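# Bend a rod into an upright arch in sockets

## Task

Curve the rod into an arch that stands upright, with each of its two ends seated in its own socket of the board, and have it stay that way once the robot lets go.

## Robot and tools

Robot: two arms, left_arm and right_arm, each with a parallel two-finger gripper and a wrist camera. Root links (scene frame): left_arm at (+0.022, +0.352, 0) m, right_arm at (+0.009, -0.334, 0) m, each turned only slightly about z. A camera stand sits behind them. Loose objects may get a brief push now and then.

Frames: the scene frame has its origin at table-top height, halfway between the nominal bases; +x points out over the table, +z up, and left_arm is on the +y side (arm names do not match image left/right). Reported hand positions, quaternions (wxyz), velocities and targets use the scene frame. Offsets you command are along the current Hand target's own axes. On a gripper, the fingers point along its +z and separate along its y. end_effector_position is the spot between the finger pads, about 1 cm short of the tips. Printed poses can be off by a few cm, more when reaching far.

execute_actions(actions, cameras): actions is a list of actions; each action is a table of at most 15 rows, one row per 1/30 s step, and a short table repeats its final row to fill 15 steps. Every row is one flat list of 14 numbers, all in [-1, 1]: left_arm dx, dy, dz, rx, ry, rz, opening, then right_arm in the same order. dx..rz are an offset (not a pose) from that arm's Hand target as it was when the action began, in the Hand target's axes; every row counts from that same start, and the next action starts over from the new Hand target, so repeating an offset moves further. Scale: 1.0 equals 0.6 m of travel or 180 degrees; rx, ry, rz form one rotation vector. Opening is absolute: +1 fully open (0.093 m), -1 closed. Sending six zeros re-commands the present Hand target; always send each gripper the opening you want it to keep (0 is a real command). cameras: list of names, ["all"], or []; by default images come only with an empty actions list, which also reports the scene number and task.

move(target, speed, blend, opening_speed, grip_force, blocking, cameras): target is one 14-number row laid out as above, or a list of up to 15 such rows; every row is an offset from the same starting Hand targets, not from the previous row. Grippers travel straight lines, turning the short way, with no avoidance of obstacles or of the other arm; the whole move is capped at 10 s. speed: m/s, 0.002 to 2.9, default 0.25 (turns up to twice that in rad/s), one value or one per row. blend: corner rounding in metres per row, 0 means stop there. opening_speed: rate of opening change per second on the -1..+1 scale, at least 0.2. grip_force: newtons per pad, 10 to 50, one value or one per arm; it persists, and lower values close slowly. blocking=false returns after about 0.5 s while the move runs. The result adds a "move:" line: done, off_target, moving, held or fault, plus limits (paced = pose clipped, held = steps withheld). Done means at rest within 10 mm and 2 degrees; neither done nor off_target tells you about contact.

wait(seconds 0 to 10) lets the scene run with commands held. stop() brakes a running move. zoom_image(camera, region [x0, y0, x1, y1] in pixels, at most 504 by 504) enlarges part of that camera's latest image. read_manual(section="licences") only returns licence text. finished_scene(scene) ends the current scene, given its number; call nothing else after it in that reply.

Cameras (all 672x504): cam_head_left, cam_head_right, cam_low, cam_left_wrist, cam_right_wrist.

Results: per arm end_effector_position (m), end_effector_quat_wxyz, Hand target (your last commanded pose after clipping; next offsets start here), Tool commands, grip_measured, Joint positions (ending with finger opening in m), joint torques, and Joint velocities (may be omitted when all are within noise). grip_measured uses the -1..+1 scale: pads meet near -0.94, and an object of width w mm reads about -0.94 + 0.0208 w; it may read up to 0.02 high. To grip firmly send a number about 0.24 below the width reading; to release, send well above it. MOTOR HOT appears at 75 °C; an OVER-TEMPERATURE FAULT folds that arm away for the rest of the scene.

Behaviour: each control step limits commanded rotation to 40 degrees from the measured orientation. Weight and friction leave grippers short, low or tilted; check the result after each move, resend the missing distance or correct the tilt. A blocked arm keeps pushing until you command its target back past the gripper. Keep paths away from an arm's own base, and beware of swinging the arm when the wrist sits near the first joint's axis.

Avoid: arms or grippers touching each other (the clearance check does not cover grippers or wrist cameras), one gripper closing on the other, fast contacts, pressing far past a contact, hard hits on fixed or heavy things, dropping the rod or releasing it while it moves, anything leaving the table, strain on the wrist camera cables, and long stretched-out holds that heat motors.

Each tool is called after "Emit:" by a JSON object that holds its "api" and its "payload", one argument or row to a line.

## Session

Emit:
{"api": "execute_actions", "payload": {
  "actions": []
}}

Scene clock: 0.00 s.
left_arm: end_effector_position=(+0.4199, +0.3659, +0.0527) grip_measured=+1.000 end_effector_quat_wxyz=(+0.534, -0.044, +0.843, +0.049) | right_arm: end_effector_position=(+0.3942, -0.3993, +0.0625) grip_measured=+1.000 end_effector_quat_wxyz=(+0.530, +0.134, +0.816, -0.187)
Joint positions: left_arm=[-0.053 1.705 0.414 0.845 -0.157 -0.034 0.093] | right_arm=[0.083 1.71 0.417 0.859 0.499 0.042 0.093]
Joint velocities: within noise
Joint torques (N m): no reading
Heat: left arm: 28 °C; right arm: 27 °C.
Hand target: left_arm +0.4255, +0.3659, +0.0650; +0.551, -0.045, +0.832, +0.048 | right_arm +0.3975, -0.3992, +0.0690; +0.538, +0.136, +0.811, -0.185
Tool commands: left_gripper/opening=+1.0 right_gripper/opening=+1.0
camera_calibration:
cam_left_wrist: T_world_to_cam=[[0.115582, -0.992946, -0.0264258, 0.316423], [-0.759238, -0.0711611, -0.64691, 0.420507], [0.640467, 0.0948346, -0.762108, -0.180469], [0, 0, 0, 1]] pos_world=[0.398276, 0.361229, 0.142855]
cam_right_wrist: T_world_to_cam=[[-0.392774, -0.903215, 0.173006, -0.217082], [-0.713825, 0.180821, -0.676578, 0.436158], [0.579813, -0.389238, -0.715759, -0.256645], [0, 0, 0, 1]] pos_world=[0.374883, -0.374834, 0.148956]

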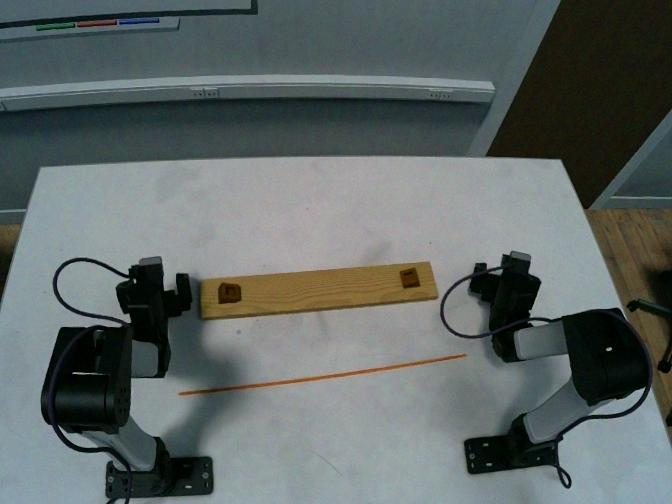

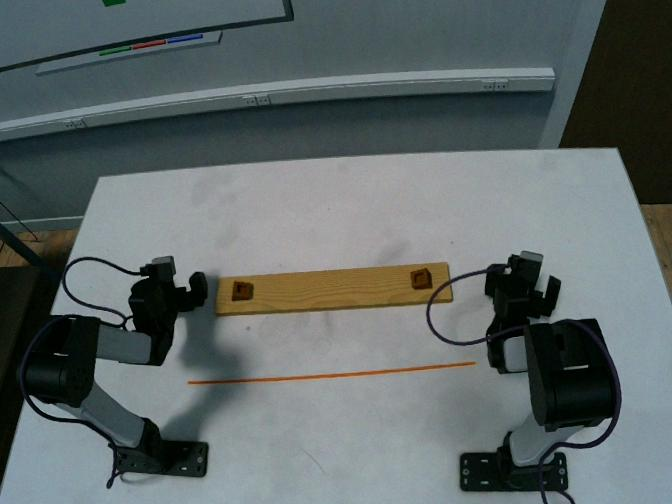

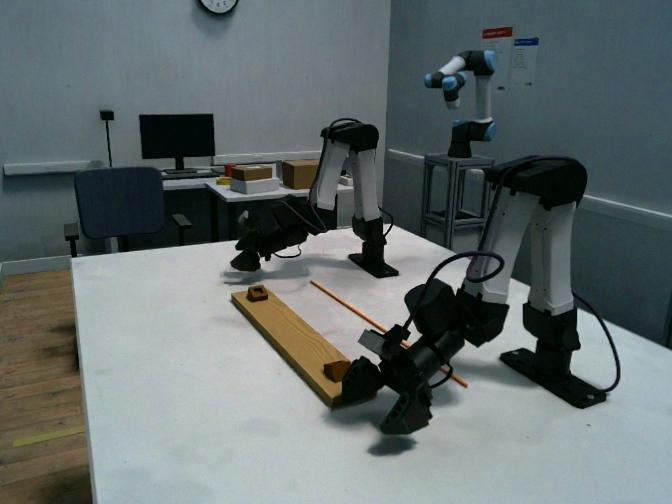

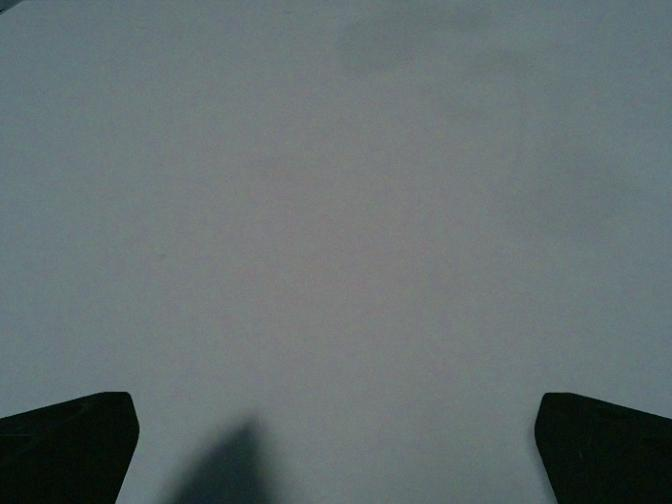

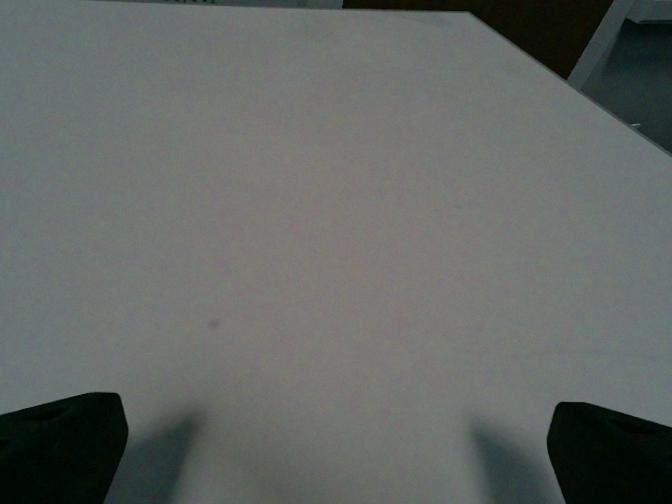

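Emit:
{"api": "zoom_image", "payload": {
  "camera": "cam_head_left",
  "region": [190, 250, 290, 325]
}}

Emit:
{"api": "zoom_image", "payload": {
  "camera": "cam_head_left",
  "region": [370, 245, 470, 320]
}}

Emit:
{"api": "zoom_image", "payload": {
  "camera": "cam_low",
  "region": [225, 270, 385, 410]
}}

Scaled by 5.040.

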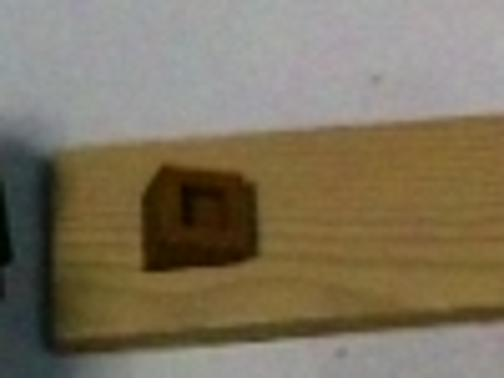

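Scaled by 5.040.

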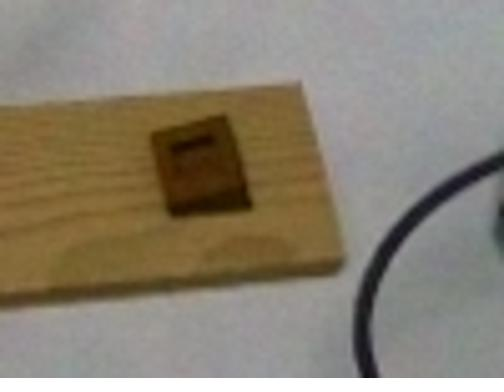

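Scaled by 3.150.

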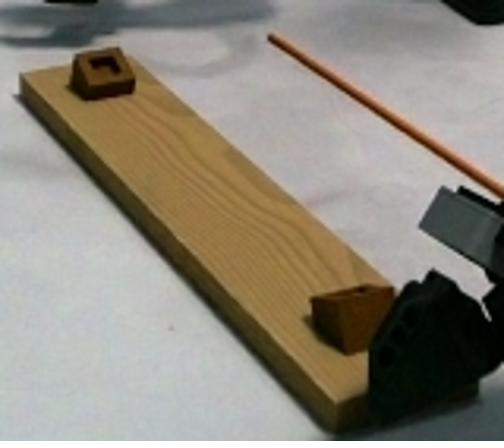

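Emit:
{"api": "move", "payload": {
  "target": [0.112,-0.135,-0.4258,0.3046,0.2767,0.4449,0,0.0717,0.138,-0.394,-0.4096,0.1806,-0.5411,0],
  "speed": 0.5,
  "cameras": ["all"]
}}

Scene clock: 125.87 s.
left_arm: end_effector_position=(+0.1731, +0.2520, +0.0940) grip_measured=+0.003 end_effector_quat_wxyz=(-0.003, +0.673, +0.739, -0.006) | right_arm: end_effector_position=(+0.2177, -0.2240, +0.0947) grip_measured=+0.001 end_effector_quat_wxyz=(+0.005, +0.726, -0.687, +0.003)
Joint positions: left_arm=[-0.593 1.232 0.888 -1.235 0.011 0.906 0.045] | right_arm=[0.533 1.451 1.057 -1.184 0.009 -1.137 0.045]
Joint torques (N m): left_arm=[-0.28 -2.67 7.01 0.15 -0.16 0.12] | right_arm=[0.46 -3.56 9.58 0.21 -0.1 -0.2]
Heat: left arm: 36 °C; right arm: 38 °C.
Hand target: left_arm +0.1767, +0.2509, +0.1000; +0.000, +0.679, +0.734, +0.000 | right_arm +0.2215, -0.2185, +0.1000; +0.000, +0.734, -0.679, +0.000
Off the commanded pose: left_arm 0.007 m, 1 deg | right_arm 0.009 m, 1 deg.
move: done
camera_calibration:
cam_left_wrist: T_world_to_cam=[[-0.994842, -0.0976487, 0.0274707, 0.194459], [-0.0778703, 0.90871, 0.4101, -0.212547], [-0.0650086, 0.405845, -0.911627, 0.0776796], [0, 0, 0, 1]] pos_world=[0.181955, 0.180607, 0.152639]
cam_right_wrist: T_world_to_cam=[[0.997008, 0.0737639, -0.0230933, -0.19878], [0.0766036, -0.903115, 0.422511, -0.218735], [0.0103102, -0.423016, -0.906063, 0.0714257], [0, 0, 0, 1]] pos_world=[0.214204, -0.152666, 0.152544]

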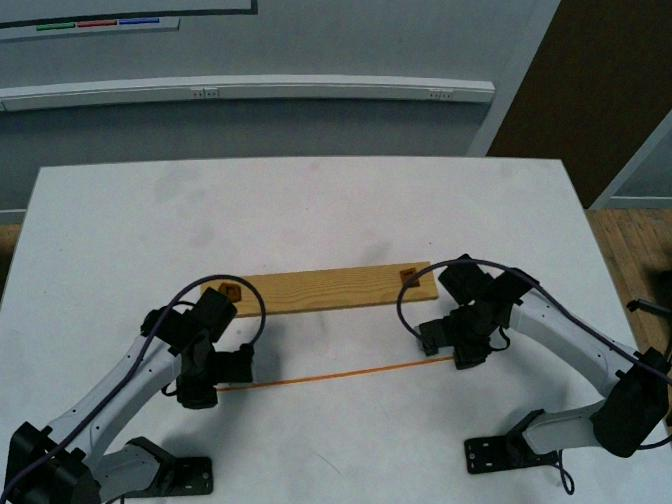

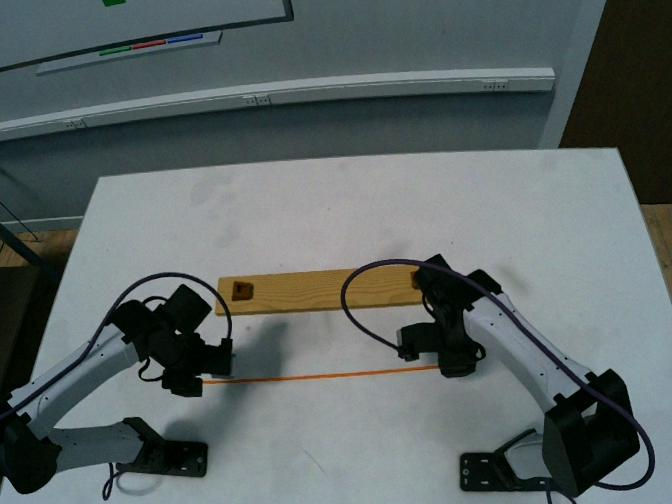

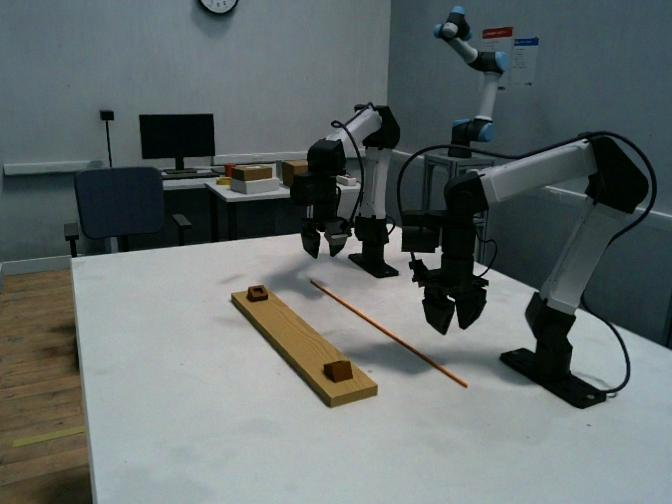

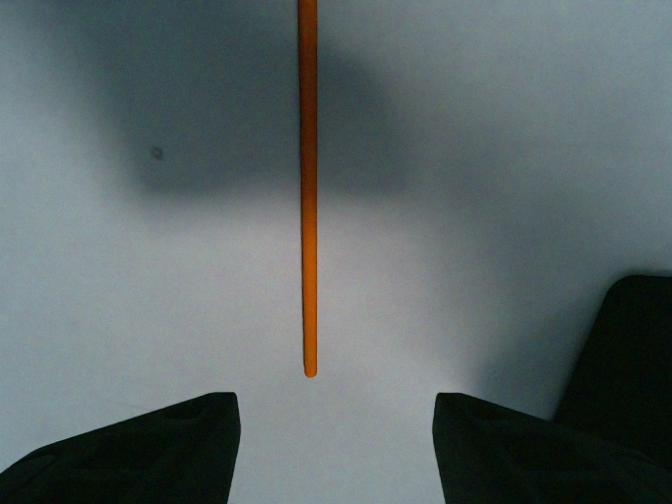

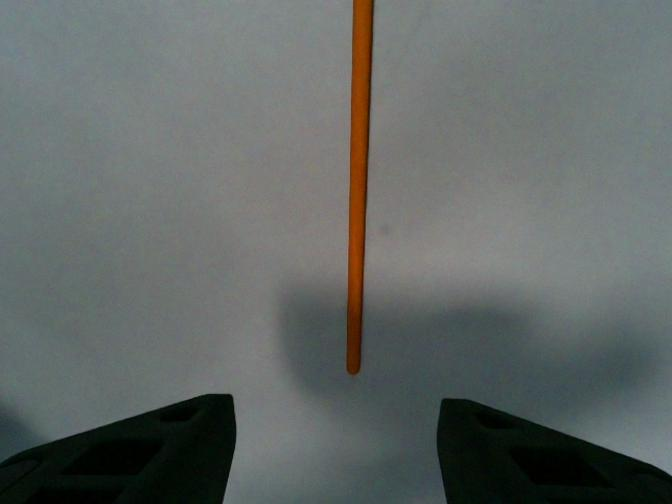

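Emit:
{"api": "move", "payload": {
  "target": [-0.0045,0.0148,0.138,0,0,0,0,0,-0.0083,0.139,0,0,0,0],
  "speed": 0.2,
  "cameras": ["cam_left_wrist","cam_right_wrist"]
}}

Scene clock: 138.53 s.
left_arm: end_effector_position=(+0.1808, +0.2491, +0.0189) grip_measured=+0.003 end_effector_quat_wxyz=(-0.007, +0.676, +0.737, -0.006) | right_arm: end_effector_position=(+0.2271, -0.2189, +0.0216) grip_measured=+0.001 end_effector_quat_wxyz=(-0.001, +0.729, -0.684, +0.005)
Joint positions: left_arm=[-0.587 1.366 0.671 -0.892 0.009 0.92 0.045] | right_arm=[0.533 1.571 0.865 -0.859 0.009 -1.145 0.045]
Joint torques (N m): left_arm=[0.58 -3.3 4.31 0.59 -0.14 0.15] | right_arm=[-0.14 -4 5.16 0.45 -0.09 -0.22]
Heat: left arm: 34 °C; right arm: 35 °C.
Hand target: left_arm +0.1857, +0.2490, +0.0172; +0.000, +0.679, +0.734, +0.000 | right_arm +0.2263, -0.2181, +0.0165; +0.000, +0.734, -0.679, +0.000
Off the commanded pose: left_arm 0.005 m, 1 deg | right_arm 0.005 m, 1 deg.
move: done
camera_calibration:
cam_left_wrist: T_world_to_cam=[[-0.995348, -0.0910476, 0.0315113, 0.202267], [-0.0697741, 0.906726, 0.415907, -0.179503], [-0.0664395, 0.411774, -0.908861, 0.00962412], [0, 0, 0, 1]] pos_world=[0.18944, 0.177213, 0.0770298]
cam_right_wrist: T_world_to_cam=[[0.996515, 0.0825628, -0.0118942, -0.208403], [0.0799563, -0.904799, 0.418266, -0.185037], [0.0237713, -0.417759, -0.908247, 0.0054177], [0, 0, 0, 1]] pos_world=[0.222343, -0.147952, 0.0798365]
Images, in order (width x height): cam_left_wrist 672x504, cam_right_wrist 672x504.

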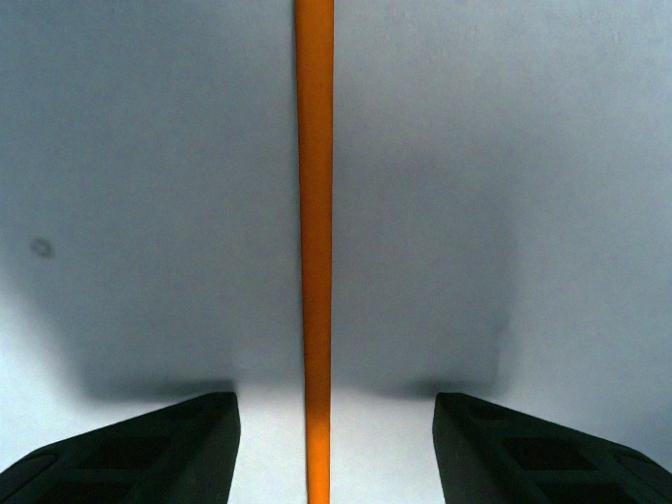

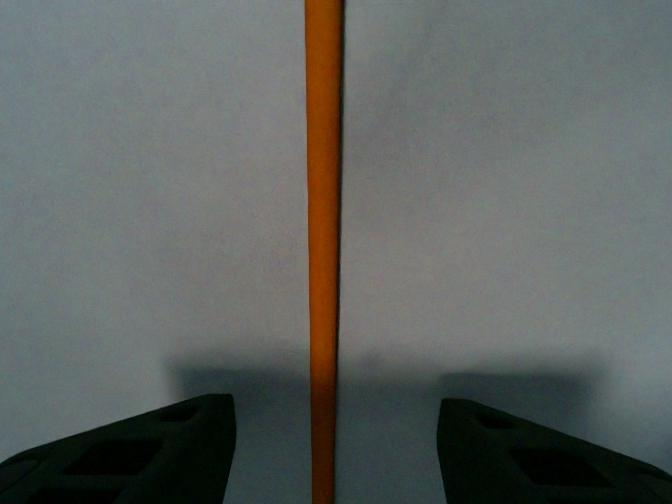

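Emit:
{"api": "move", "payload": {
  "target": [
    [0,0,0.015,0,0,0,0,0,0,0.0185,0,0,0,0],
    [0,0,0.015,0,0,0,-1,0,0,0.0185,0,0,0,-1]
  ],
  "speed": 0.1,
  "grip_force": 40,
  "cameras": ["cam_left_wrist","cam_right_wrist","cam_low"]
}}

Scene clock: 149.87 s.
left_arm: end_effector_position=(+0.1831, +0.2495, +0.0120) grip_measured=-0.920 end_effector_quat_wxyz=(-0.004, +0.676, +0.737, -0.001) | right_arm: end_effector_position=(+0.2280, -0.2185, +0.0109) grip_measured=-0.939 end_effector_quat_wxyz=(-0.002, +0.730, -0.684, +0.005)
Joint positions: left_arm=[-0.586 1.38 0.652 -0.85 0 0.921 0.001] | right_arm=[0.533 1.595 0.841 -0.809 0.009 -1.146 0]
Joint torques (N m): left_arm=[0.51 -2.77 3.89 0.65 -0.06 0.15] | right_arm=[-0.23 -4.08 4.79 0.45 -0.09 -0.16]
Heat: left arm: 33 °C; right arm: 34 °C.
Hand target: left_arm +0.1856, +0.2490, +0.0082; +0.000, +0.679, +0.734, +0.000 | right_arm +0.2263, -0.2181, +0.0054; +0.000, +0.734, -0.679, +0.000
Off the commanded pose: left_arm 0.005 m, 1 deg | right_arm 0.006 m, 1 deg.
grip_force (N): 40, 40
move: done
camera_calibration:
cam_left_wrist: T_world_to_cam=[[-0.995618, -0.0913363, 0.0200847, 0.205142], [-0.0746494, 0.905554, 0.417612, -0.175737], [-0.0563309, 0.414283, -0.908403, 0.000856767], [0, 0, 0, 1]] pos_world=[0.191173, 0.177521, 0.0700479]
cam_right_wrist: T_world_to_cam=[[0.996461, 0.0833917, -0.0105658, -0.209323], [0.0801704, -0.905049, 0.417683, -0.180306], [0.0252687, -0.417052, -0.908531, -0.00436268], [0, 0, 0, 1]] pos_world=[0.223148, -0.14755, 0.0691356]
Images, in order (width x height): cam_low 672x504, cam_left_wrist 672x504, cam_right_wrist 672x504.

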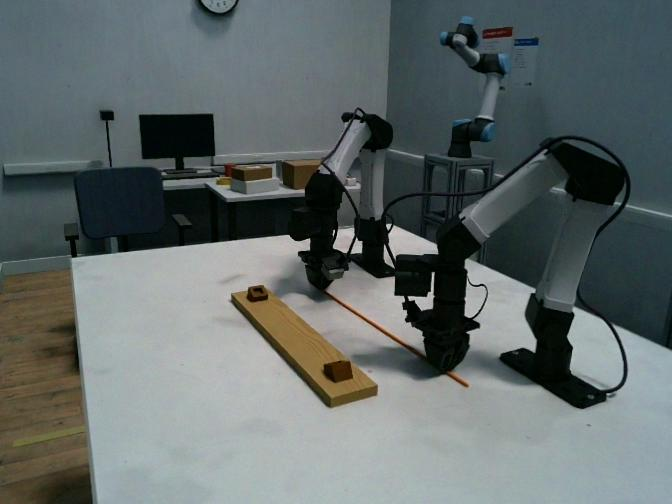

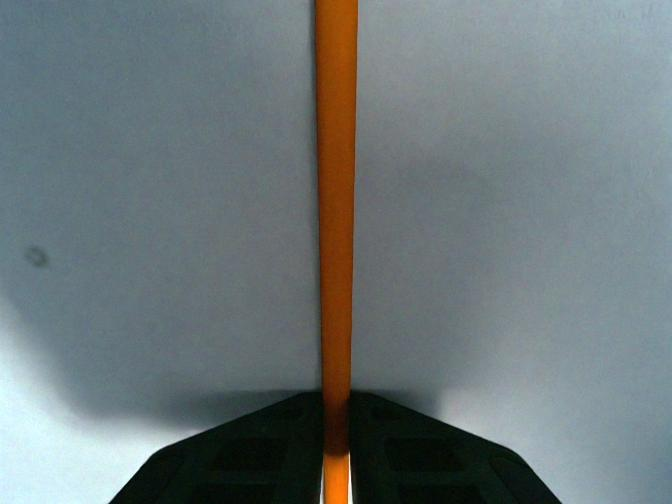

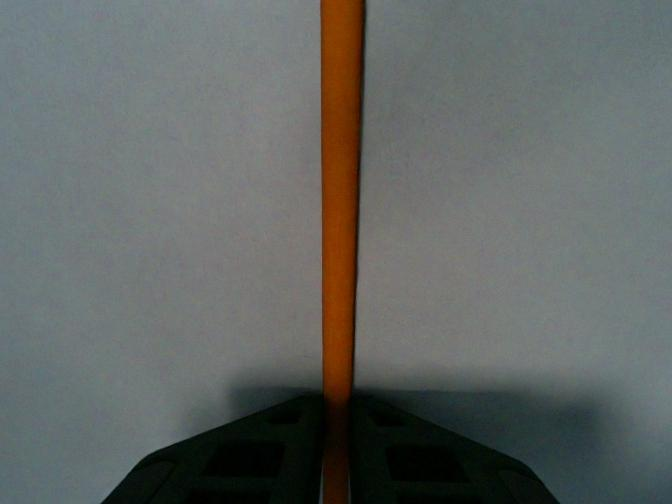

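Emit:
{"api": "move", "payload": {
  "target": [
    [-0.0137,0.3208,-0.267,0,0,0,-1,0.0137,-0.3025,-0.267,0,0,0,-1],
    [-0.0215,0.3208,-0.267,0,-0.111,0,-1,0.0058,-0.3025,-0.267,0,-0.111,0,-1],
    [-0.0445,0.3208,-0.267,0,-0.222,0,-1,-0.0172,-0.3025,-0.267,0,-0.222,0,-1],
    [-0.0712,0.3208,-0.267,0,-0.3056,0,-1,-0.0438,-0.3025,-0.267,0,-0.3056,0,-1]
  ],
  "speed": 0.2,
  "blend": 0.01,
  "cameras": ["all"]
}}

Scene clock: 182.57 s.
left_arm: end_effector_position=(+0.3783, +0.2331, +0.1427) grip_measured=-0.927 end_effector_quat_wxyz=(+0.289, +0.602, +0.678, -0.306) | right_arm: end_effector_position=(+0.4061, -0.1874, +0.1541) grip_measured=-0.945 end_effector_quat_wxyz=(-0.283, +0.654, -0.623, -0.324)
Joint positions: left_arm=[0.006 1.892 1.498 -1.175 0.869 1.479 0.001] | right_arm=[0.083 2.141 1.893 -1.389 -0.887 -1.611 0]
Joint torques (N m): left_arm=[-0.34 -13.01 4.82 0.59 1.2 0.06] | right_arm=[0.16 -10.62 5.29 0.34 -1.24 -0.25]
Heat: left arm: 33 °C; right arm: 33 °C.
Hand target: left_arm +0.3810, +0.2214, +0.1683; +0.339, +0.602, +0.651, -0.314 | right_arm +0.4054, -0.1779, +0.1655; -0.313, +0.651, -0.603, -0.339
Off the commanded pose: left_arm 0.028 m, 7 deg | right_arm 0.015 m, 5 deg.
grip_force (N): 40, 40
move: off_target (left_arm, right_arm)
camera_calibration:
cam_left_wrist: T_world_to_cam=[[-0.993553, -0.0798556, 0.0804745, 0.383134], [-0.106705, 0.898502, -0.425803, -0.0667126], [-0.0383038, -0.431644, -0.90123, 0.326718], [0, 0, 0, 1]] pos_world=[0.38606, 0.231563, 0.235209]
cam_right_wrist: T_world_to_cam=[[0.995207, 0.0922367, -0.0324812, -0.382187], [0.0680745, -0.891926, -0.447029, -0.0856202], [-0.0702033, 0.442675, -0.89393, 0.331721], [0, 0, 0, 1]] pos_world=[0.409472, -0.18796, 0.245847]

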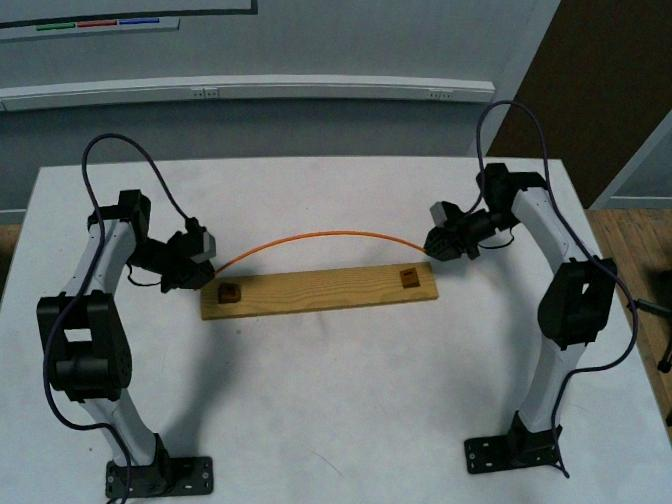

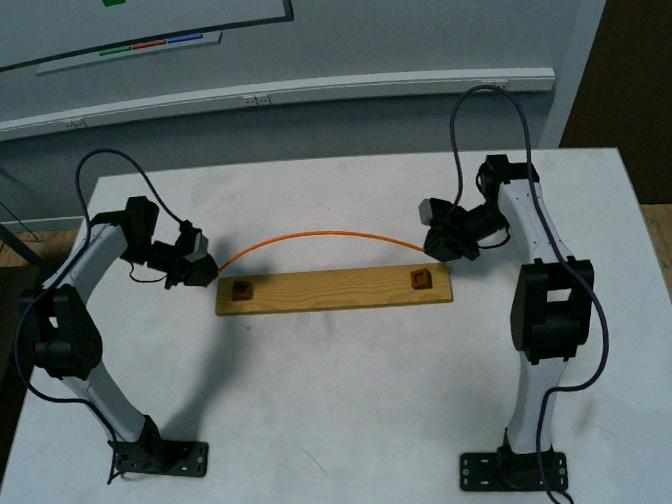

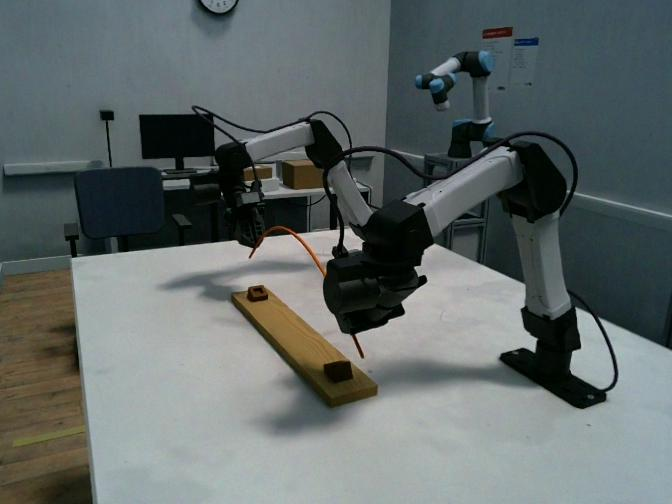

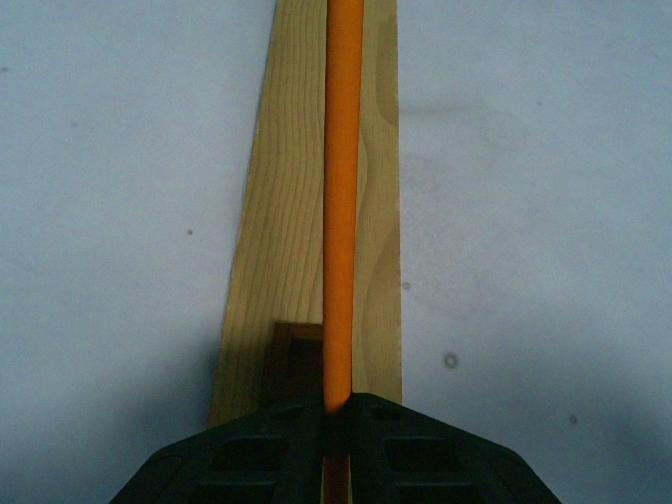

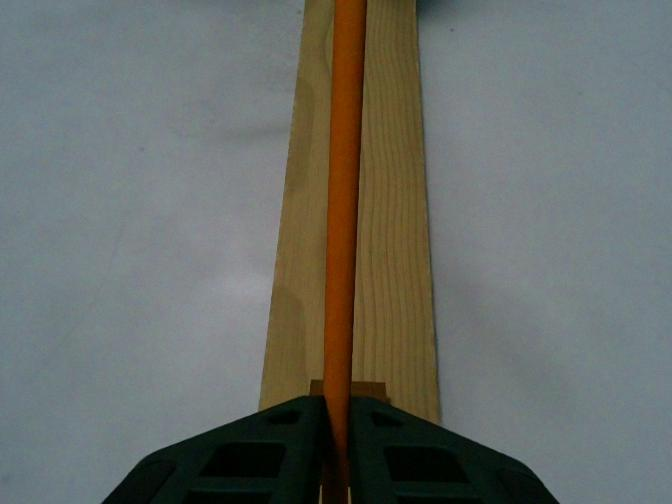

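Emit:
{"api": "zoom_image", "payload": {
  "camera": "cam_left_wrist",
  "region": [220, 280, 400, 415]
}}

Emit:
{"api": "zoom_image", "payload": {
  "camera": "cam_head_left",
  "region": [180, 220, 300, 320]
}}

Emit:
{"api": "zoom_image", "payload": {
  "camera": "cam_low",
  "region": [220, 220, 400, 410]
}}

Emit:
{"api": "zoom_image", "payload": {
  "camera": "cam_head_right",
  "region": [370, 220, 490, 320]
}}

Scaled by 2.800.

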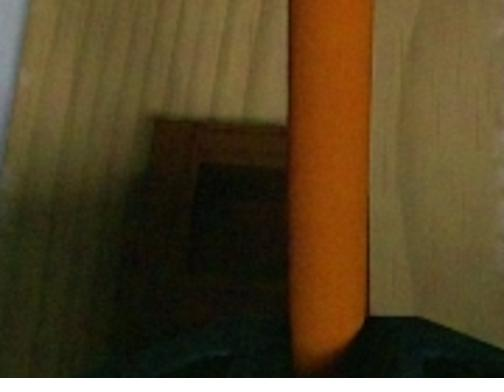

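Scaled by 4.200.

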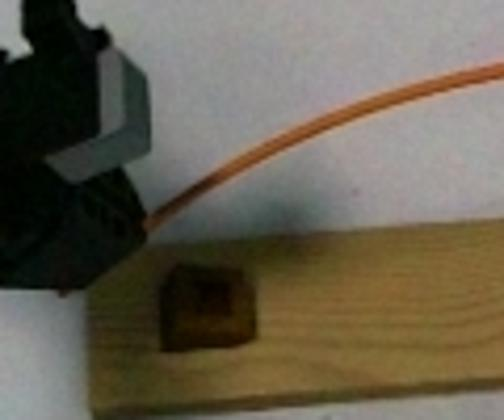

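Scaled by 2.653.

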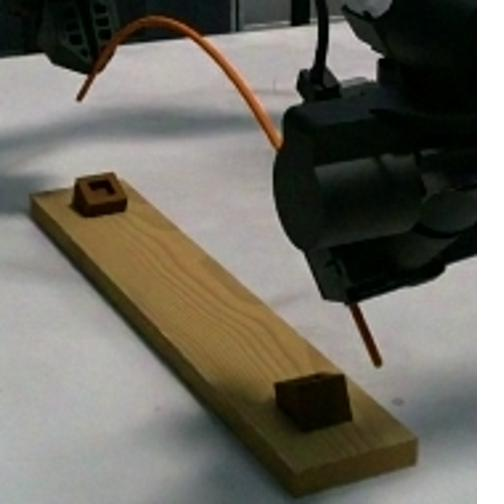

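Scaled by 4.200.

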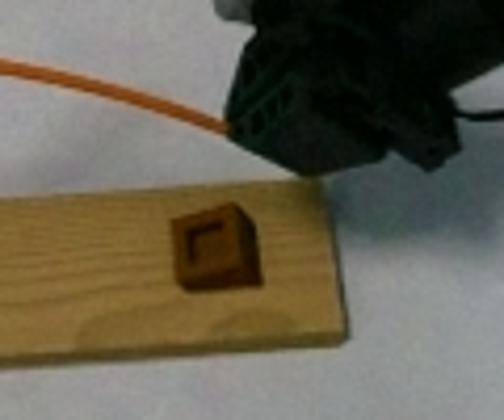

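Emit:
{"api": "move", "payload": {
  "target": [-0.0547,0.0217,0.0432,0,-0.0556,0,-1,-0.0287,-0.0083,0.041,0,-0.0556,0,-1],
  "speed": 0.1,
  "cameras": ["all"]
}}

Emit:
{"api": "zoom_image", "payload": {
  "camera": "cam_head_left",
  "region": [180, 220, 300, 320]
}}

Emit:
{"api": "zoom_image", "payload": {
  "camera": "cam_low",
  "region": [220, 220, 400, 410]
}}

Emit:
{"api": "zoom_image", "payload": {
  "camera": "cam_head_right",
  "region": [370, 220, 490, 320]
}}

Scene clock: 266.80 s.
left_arm: end_effector_position=(+0.4005, +0.2034, +0.1589) grip_measured=-0.927 end_effector_quat_wxyz=(+0.362, +0.570, +0.654, -0.341) | right_arm: end_effector_position=(+0.4141, -0.1701, +0.1575) grip_measured=-0.945 end_effector_quat_wxyz=(-0.350, +0.622, -0.596, -0.368)
Joint positions: left_arm=[-0.032 1.892 1.464 -0.961 1.03 1.32 0.001] | right_arm=[0.084 2.141 1.81 -1.253 -1.066 -1.581 0]
Joint torques (N m): left_arm=[-2.67 -11.36 5.04 1.05 1.26 -0.13] | right_arm=[3.62 -9.92 5.38 0.4 -1.28 0.01]
Heat: left arm: 50 °C; right arm: 46 °C.
Hand target: left_arm +0.3972, +0.1824, +0.1804; +0.394, +0.572, +0.619, -0.365 | right_arm +0.4080, -0.1476, +0.1655; -0.365, +0.619, -0.573, -0.395
Off the commanded pose: left_arm 0.030 m, 6 deg | right_arm 0.025 m, 4 deg.
grip_force (N): 40, 40
move: off_target (left_arm, right_arm)
camera_calibration:
cam_left_wrist: T_world_to_cam=[[-0.993143, -0.107944, 0.0448936, 0.412797], [-0.11404, 0.809985, -0.575256, 0.0139065], [0.0257322, -0.576431, -0.816741, 0.319719], [0, 0, 0, 1]] pos_world=[0.403325, 0.217591, 0.250595]
cam_right_wrist: T_world_to_cam=[[0.997456, 0.0712551, 0.00197028, -0.401562], [0.0583223, -0.799902, -0.597291, -0.0258072], [-0.040984, 0.595886, -0.802023, 0.327227], [0, 0, 0, 1]] pos_world=[0.415457, -0.18702, 0.24782]

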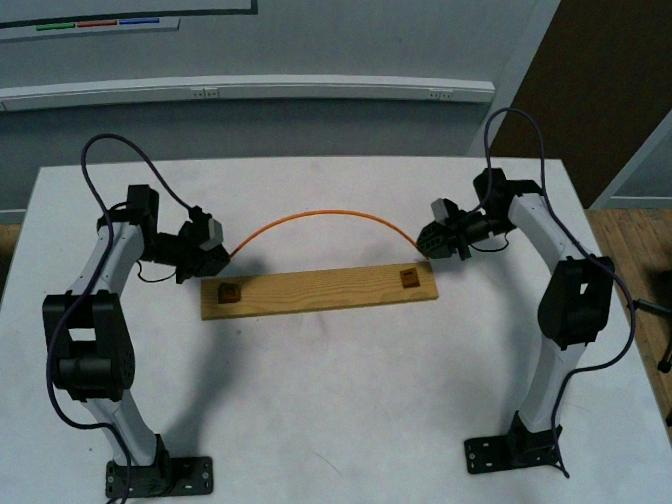

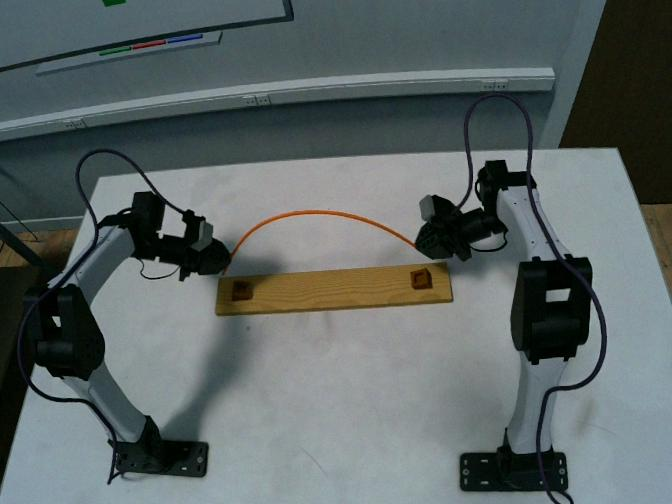

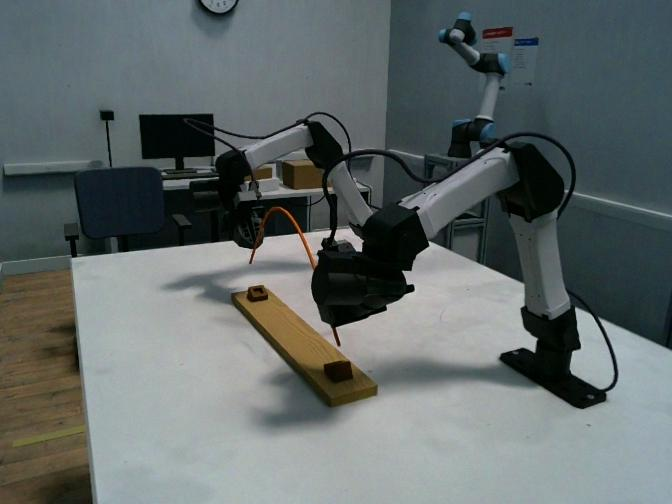

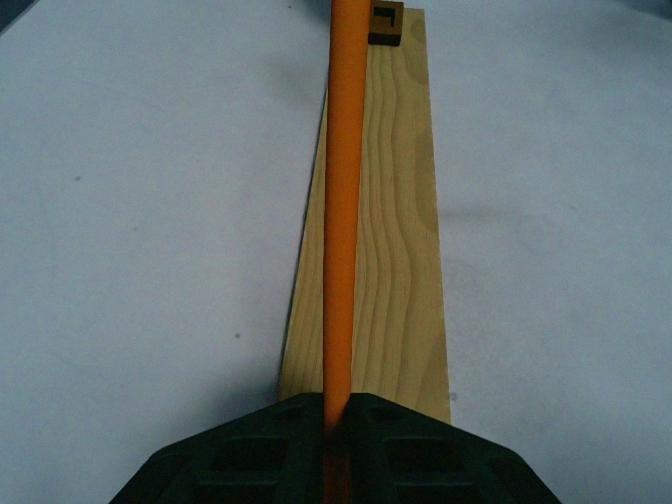

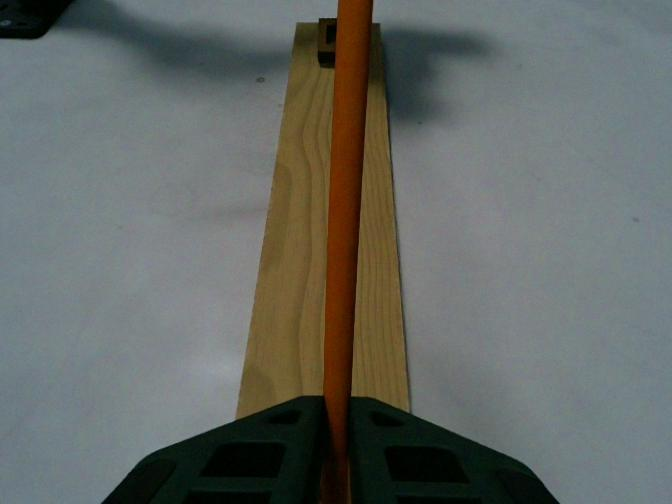

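Scaled by 4.200.

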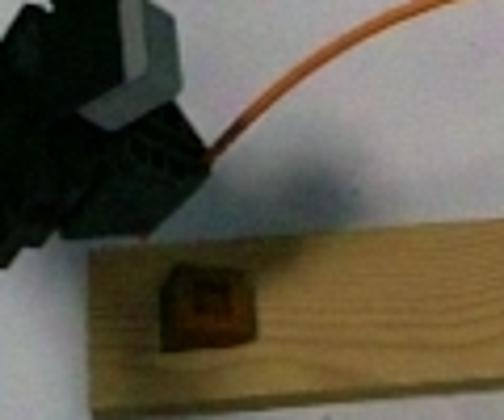

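Scaled by 2.653.

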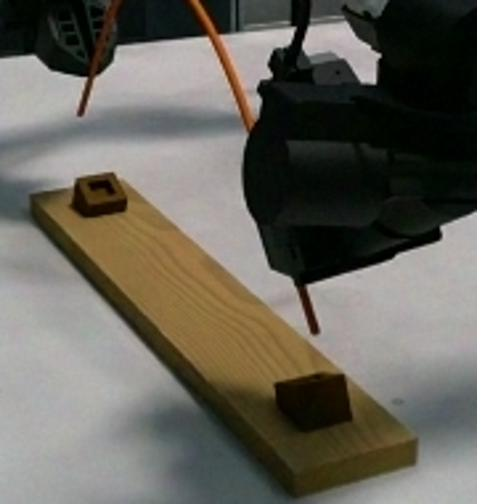

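Scaled by 4.200.

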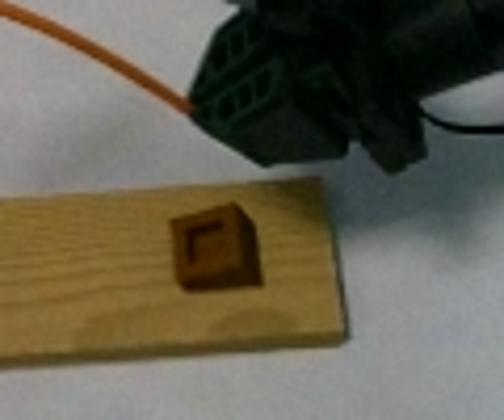

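Emit:
{"api": "move", "payload": {
  "target": [-0.0183,-0.0217,0.0393,0,-0.0278,0,-1,0.0072,0.0217,0.0437,0,-0.0278,0,-1],
  "speed": 0.1,
  "cameras": ["all"]
}}

Emit:
{"api": "zoom_image", "payload": {
  "camera": "cam_head_left",
  "region": [180, 220, 300, 320]
}}

Emit:
{"api": "zoom_image", "payload": {
  "camera": "cam_low",
  "region": [220, 220, 400, 410]
}}

Emit:
{"api": "zoom_image", "payload": {
  "camera": "cam_head_right",
  "region": [370, 220, 490, 320]
}}

Scene clock: 295.27 s.
left_arm: end_effector_position=(+0.3948, +0.1782, +0.1508) grip_measured=-0.927 end_effector_quat_wxyz=(+0.389, +0.540, +0.648, -0.371) | right_arm: end_effector_position=(+0.4029, -0.1497, +0.1245) grip_measured=-0.945 end_effector_quat_wxyz=(-0.367, +0.588, -0.591, -0.413)
Joint positions: left_arm=[-0.083 1.84 1.29 -0.664 1.103 1.107 0.001] | right_arm=[0.116 2.129 1.594 -0.999 -1.169 -1.469 0]
Joint torques (N m): left_arm=[-3.52 -12.94 5.12 1.44 1.15 -0.08] | right_arm=[4.34 -13.55 5.23 0.47 -1.12 0.08]
Heat: left arm: 50 °C; right arm: 47 °C.
Hand target: left_arm +0.3863, +0.1555, +0.1803; +0.421, +0.556, +0.601, -0.390 | right_arm +0.3933, -0.1268, +0.1504; -0.389, +0.601, -0.557, -0.421
Off the commanded pose: left_arm 0.038 m, 7 deg | right_arm 0.036 m, 5 deg.
grip_force (N): 40, 40
move: off_target (left_arm, right_arm)
camera_calibration:
cam_left_wrist: T_world_to_cam=[[-0.988796, -0.131205, 0.071193, 0.403184], [-0.145827, 0.747104, -0.648514, 0.0638446], [0.0318997, -0.651629, -0.757867, 0.300846], [0, 0, 0, 1]] pos_world=[0.39838, 0.201241, 0.240701]
cam_right_wrist: T_world_to_cam=[[0.99719, 0.0580878, -0.0473135, -0.387558], [0.0107392, -0.735843, -0.677067, 0.0100112], [-0.0741446, 0.674656, -0.734399, 0.304857], [0, 0, 0, 1]] pos_world=[0.408965, -0.175795, 0.212328]

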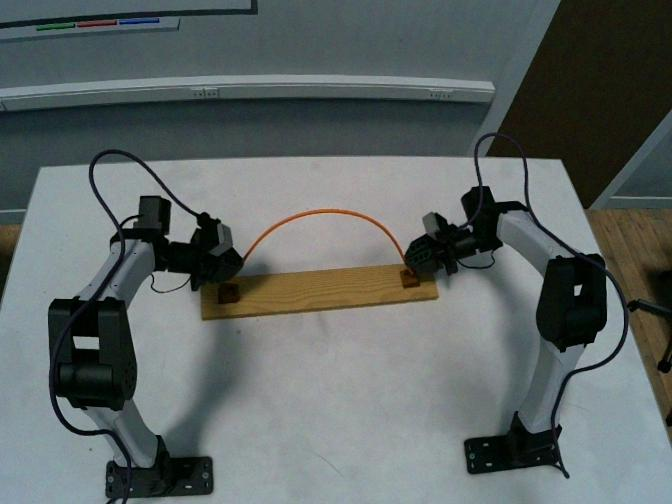

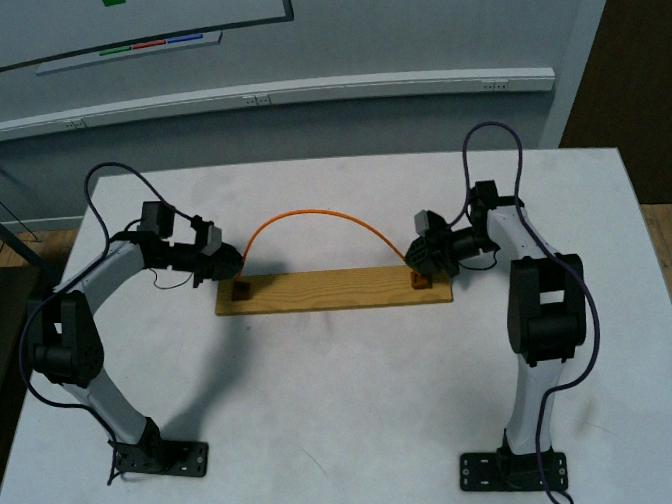

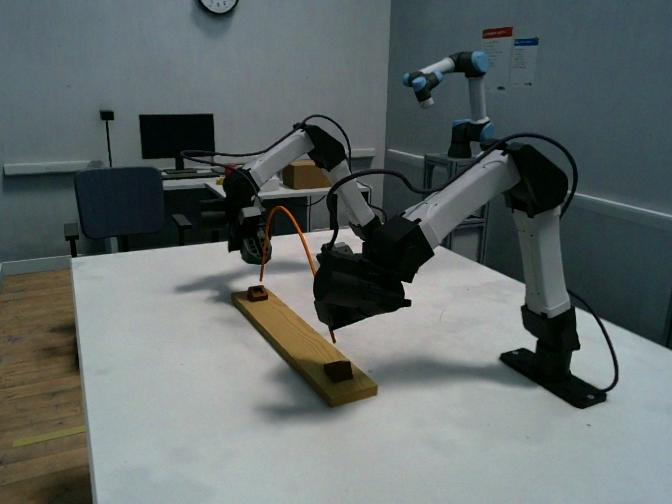

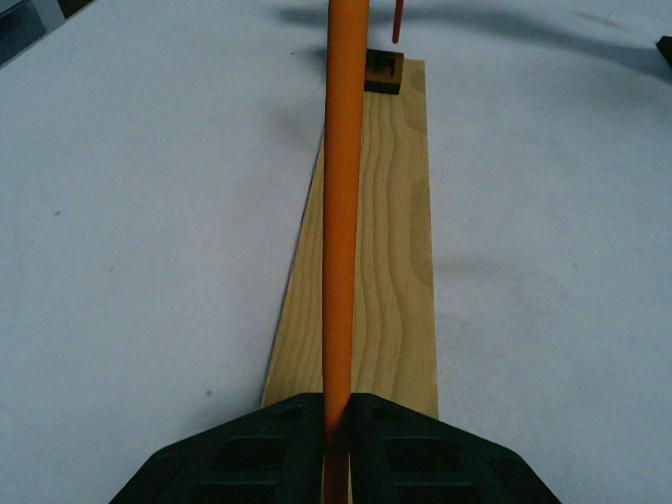

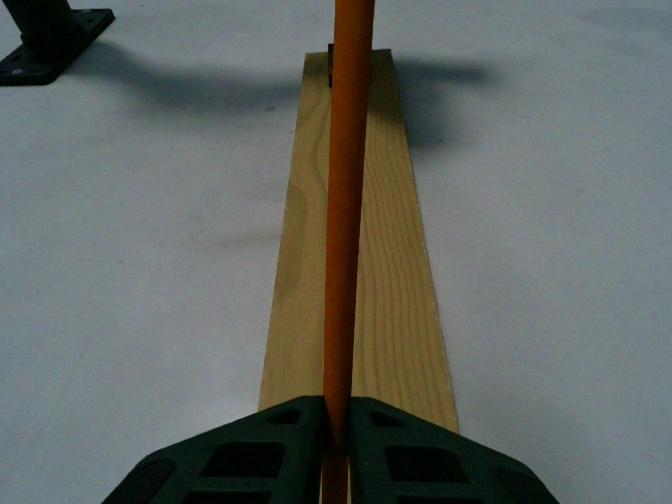

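Scaled by 4.200.

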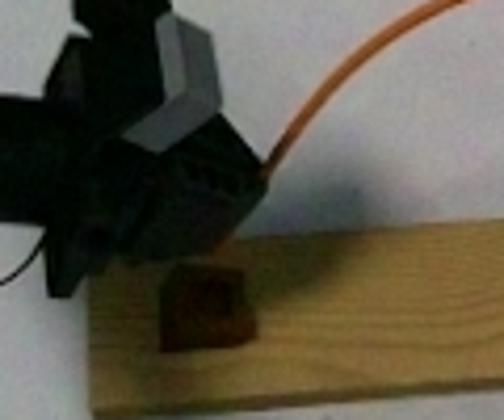

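Scaled by 2.653.

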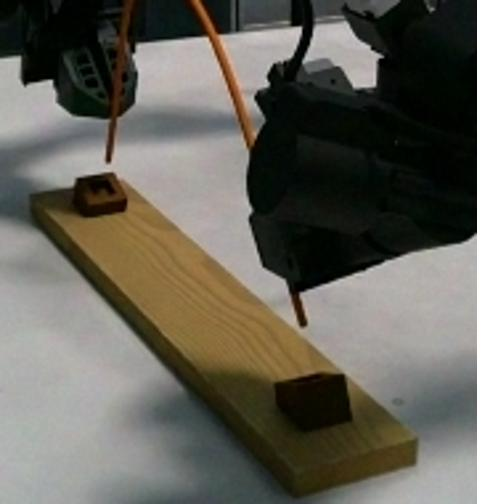

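Scaled by 4.200.

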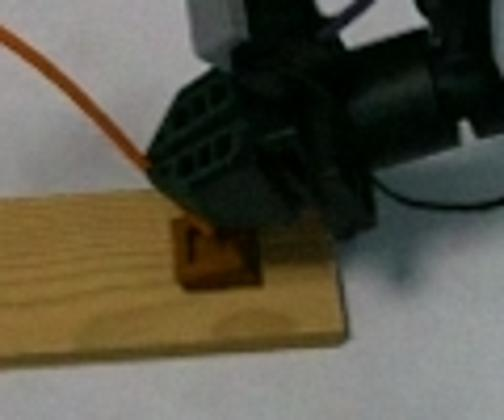

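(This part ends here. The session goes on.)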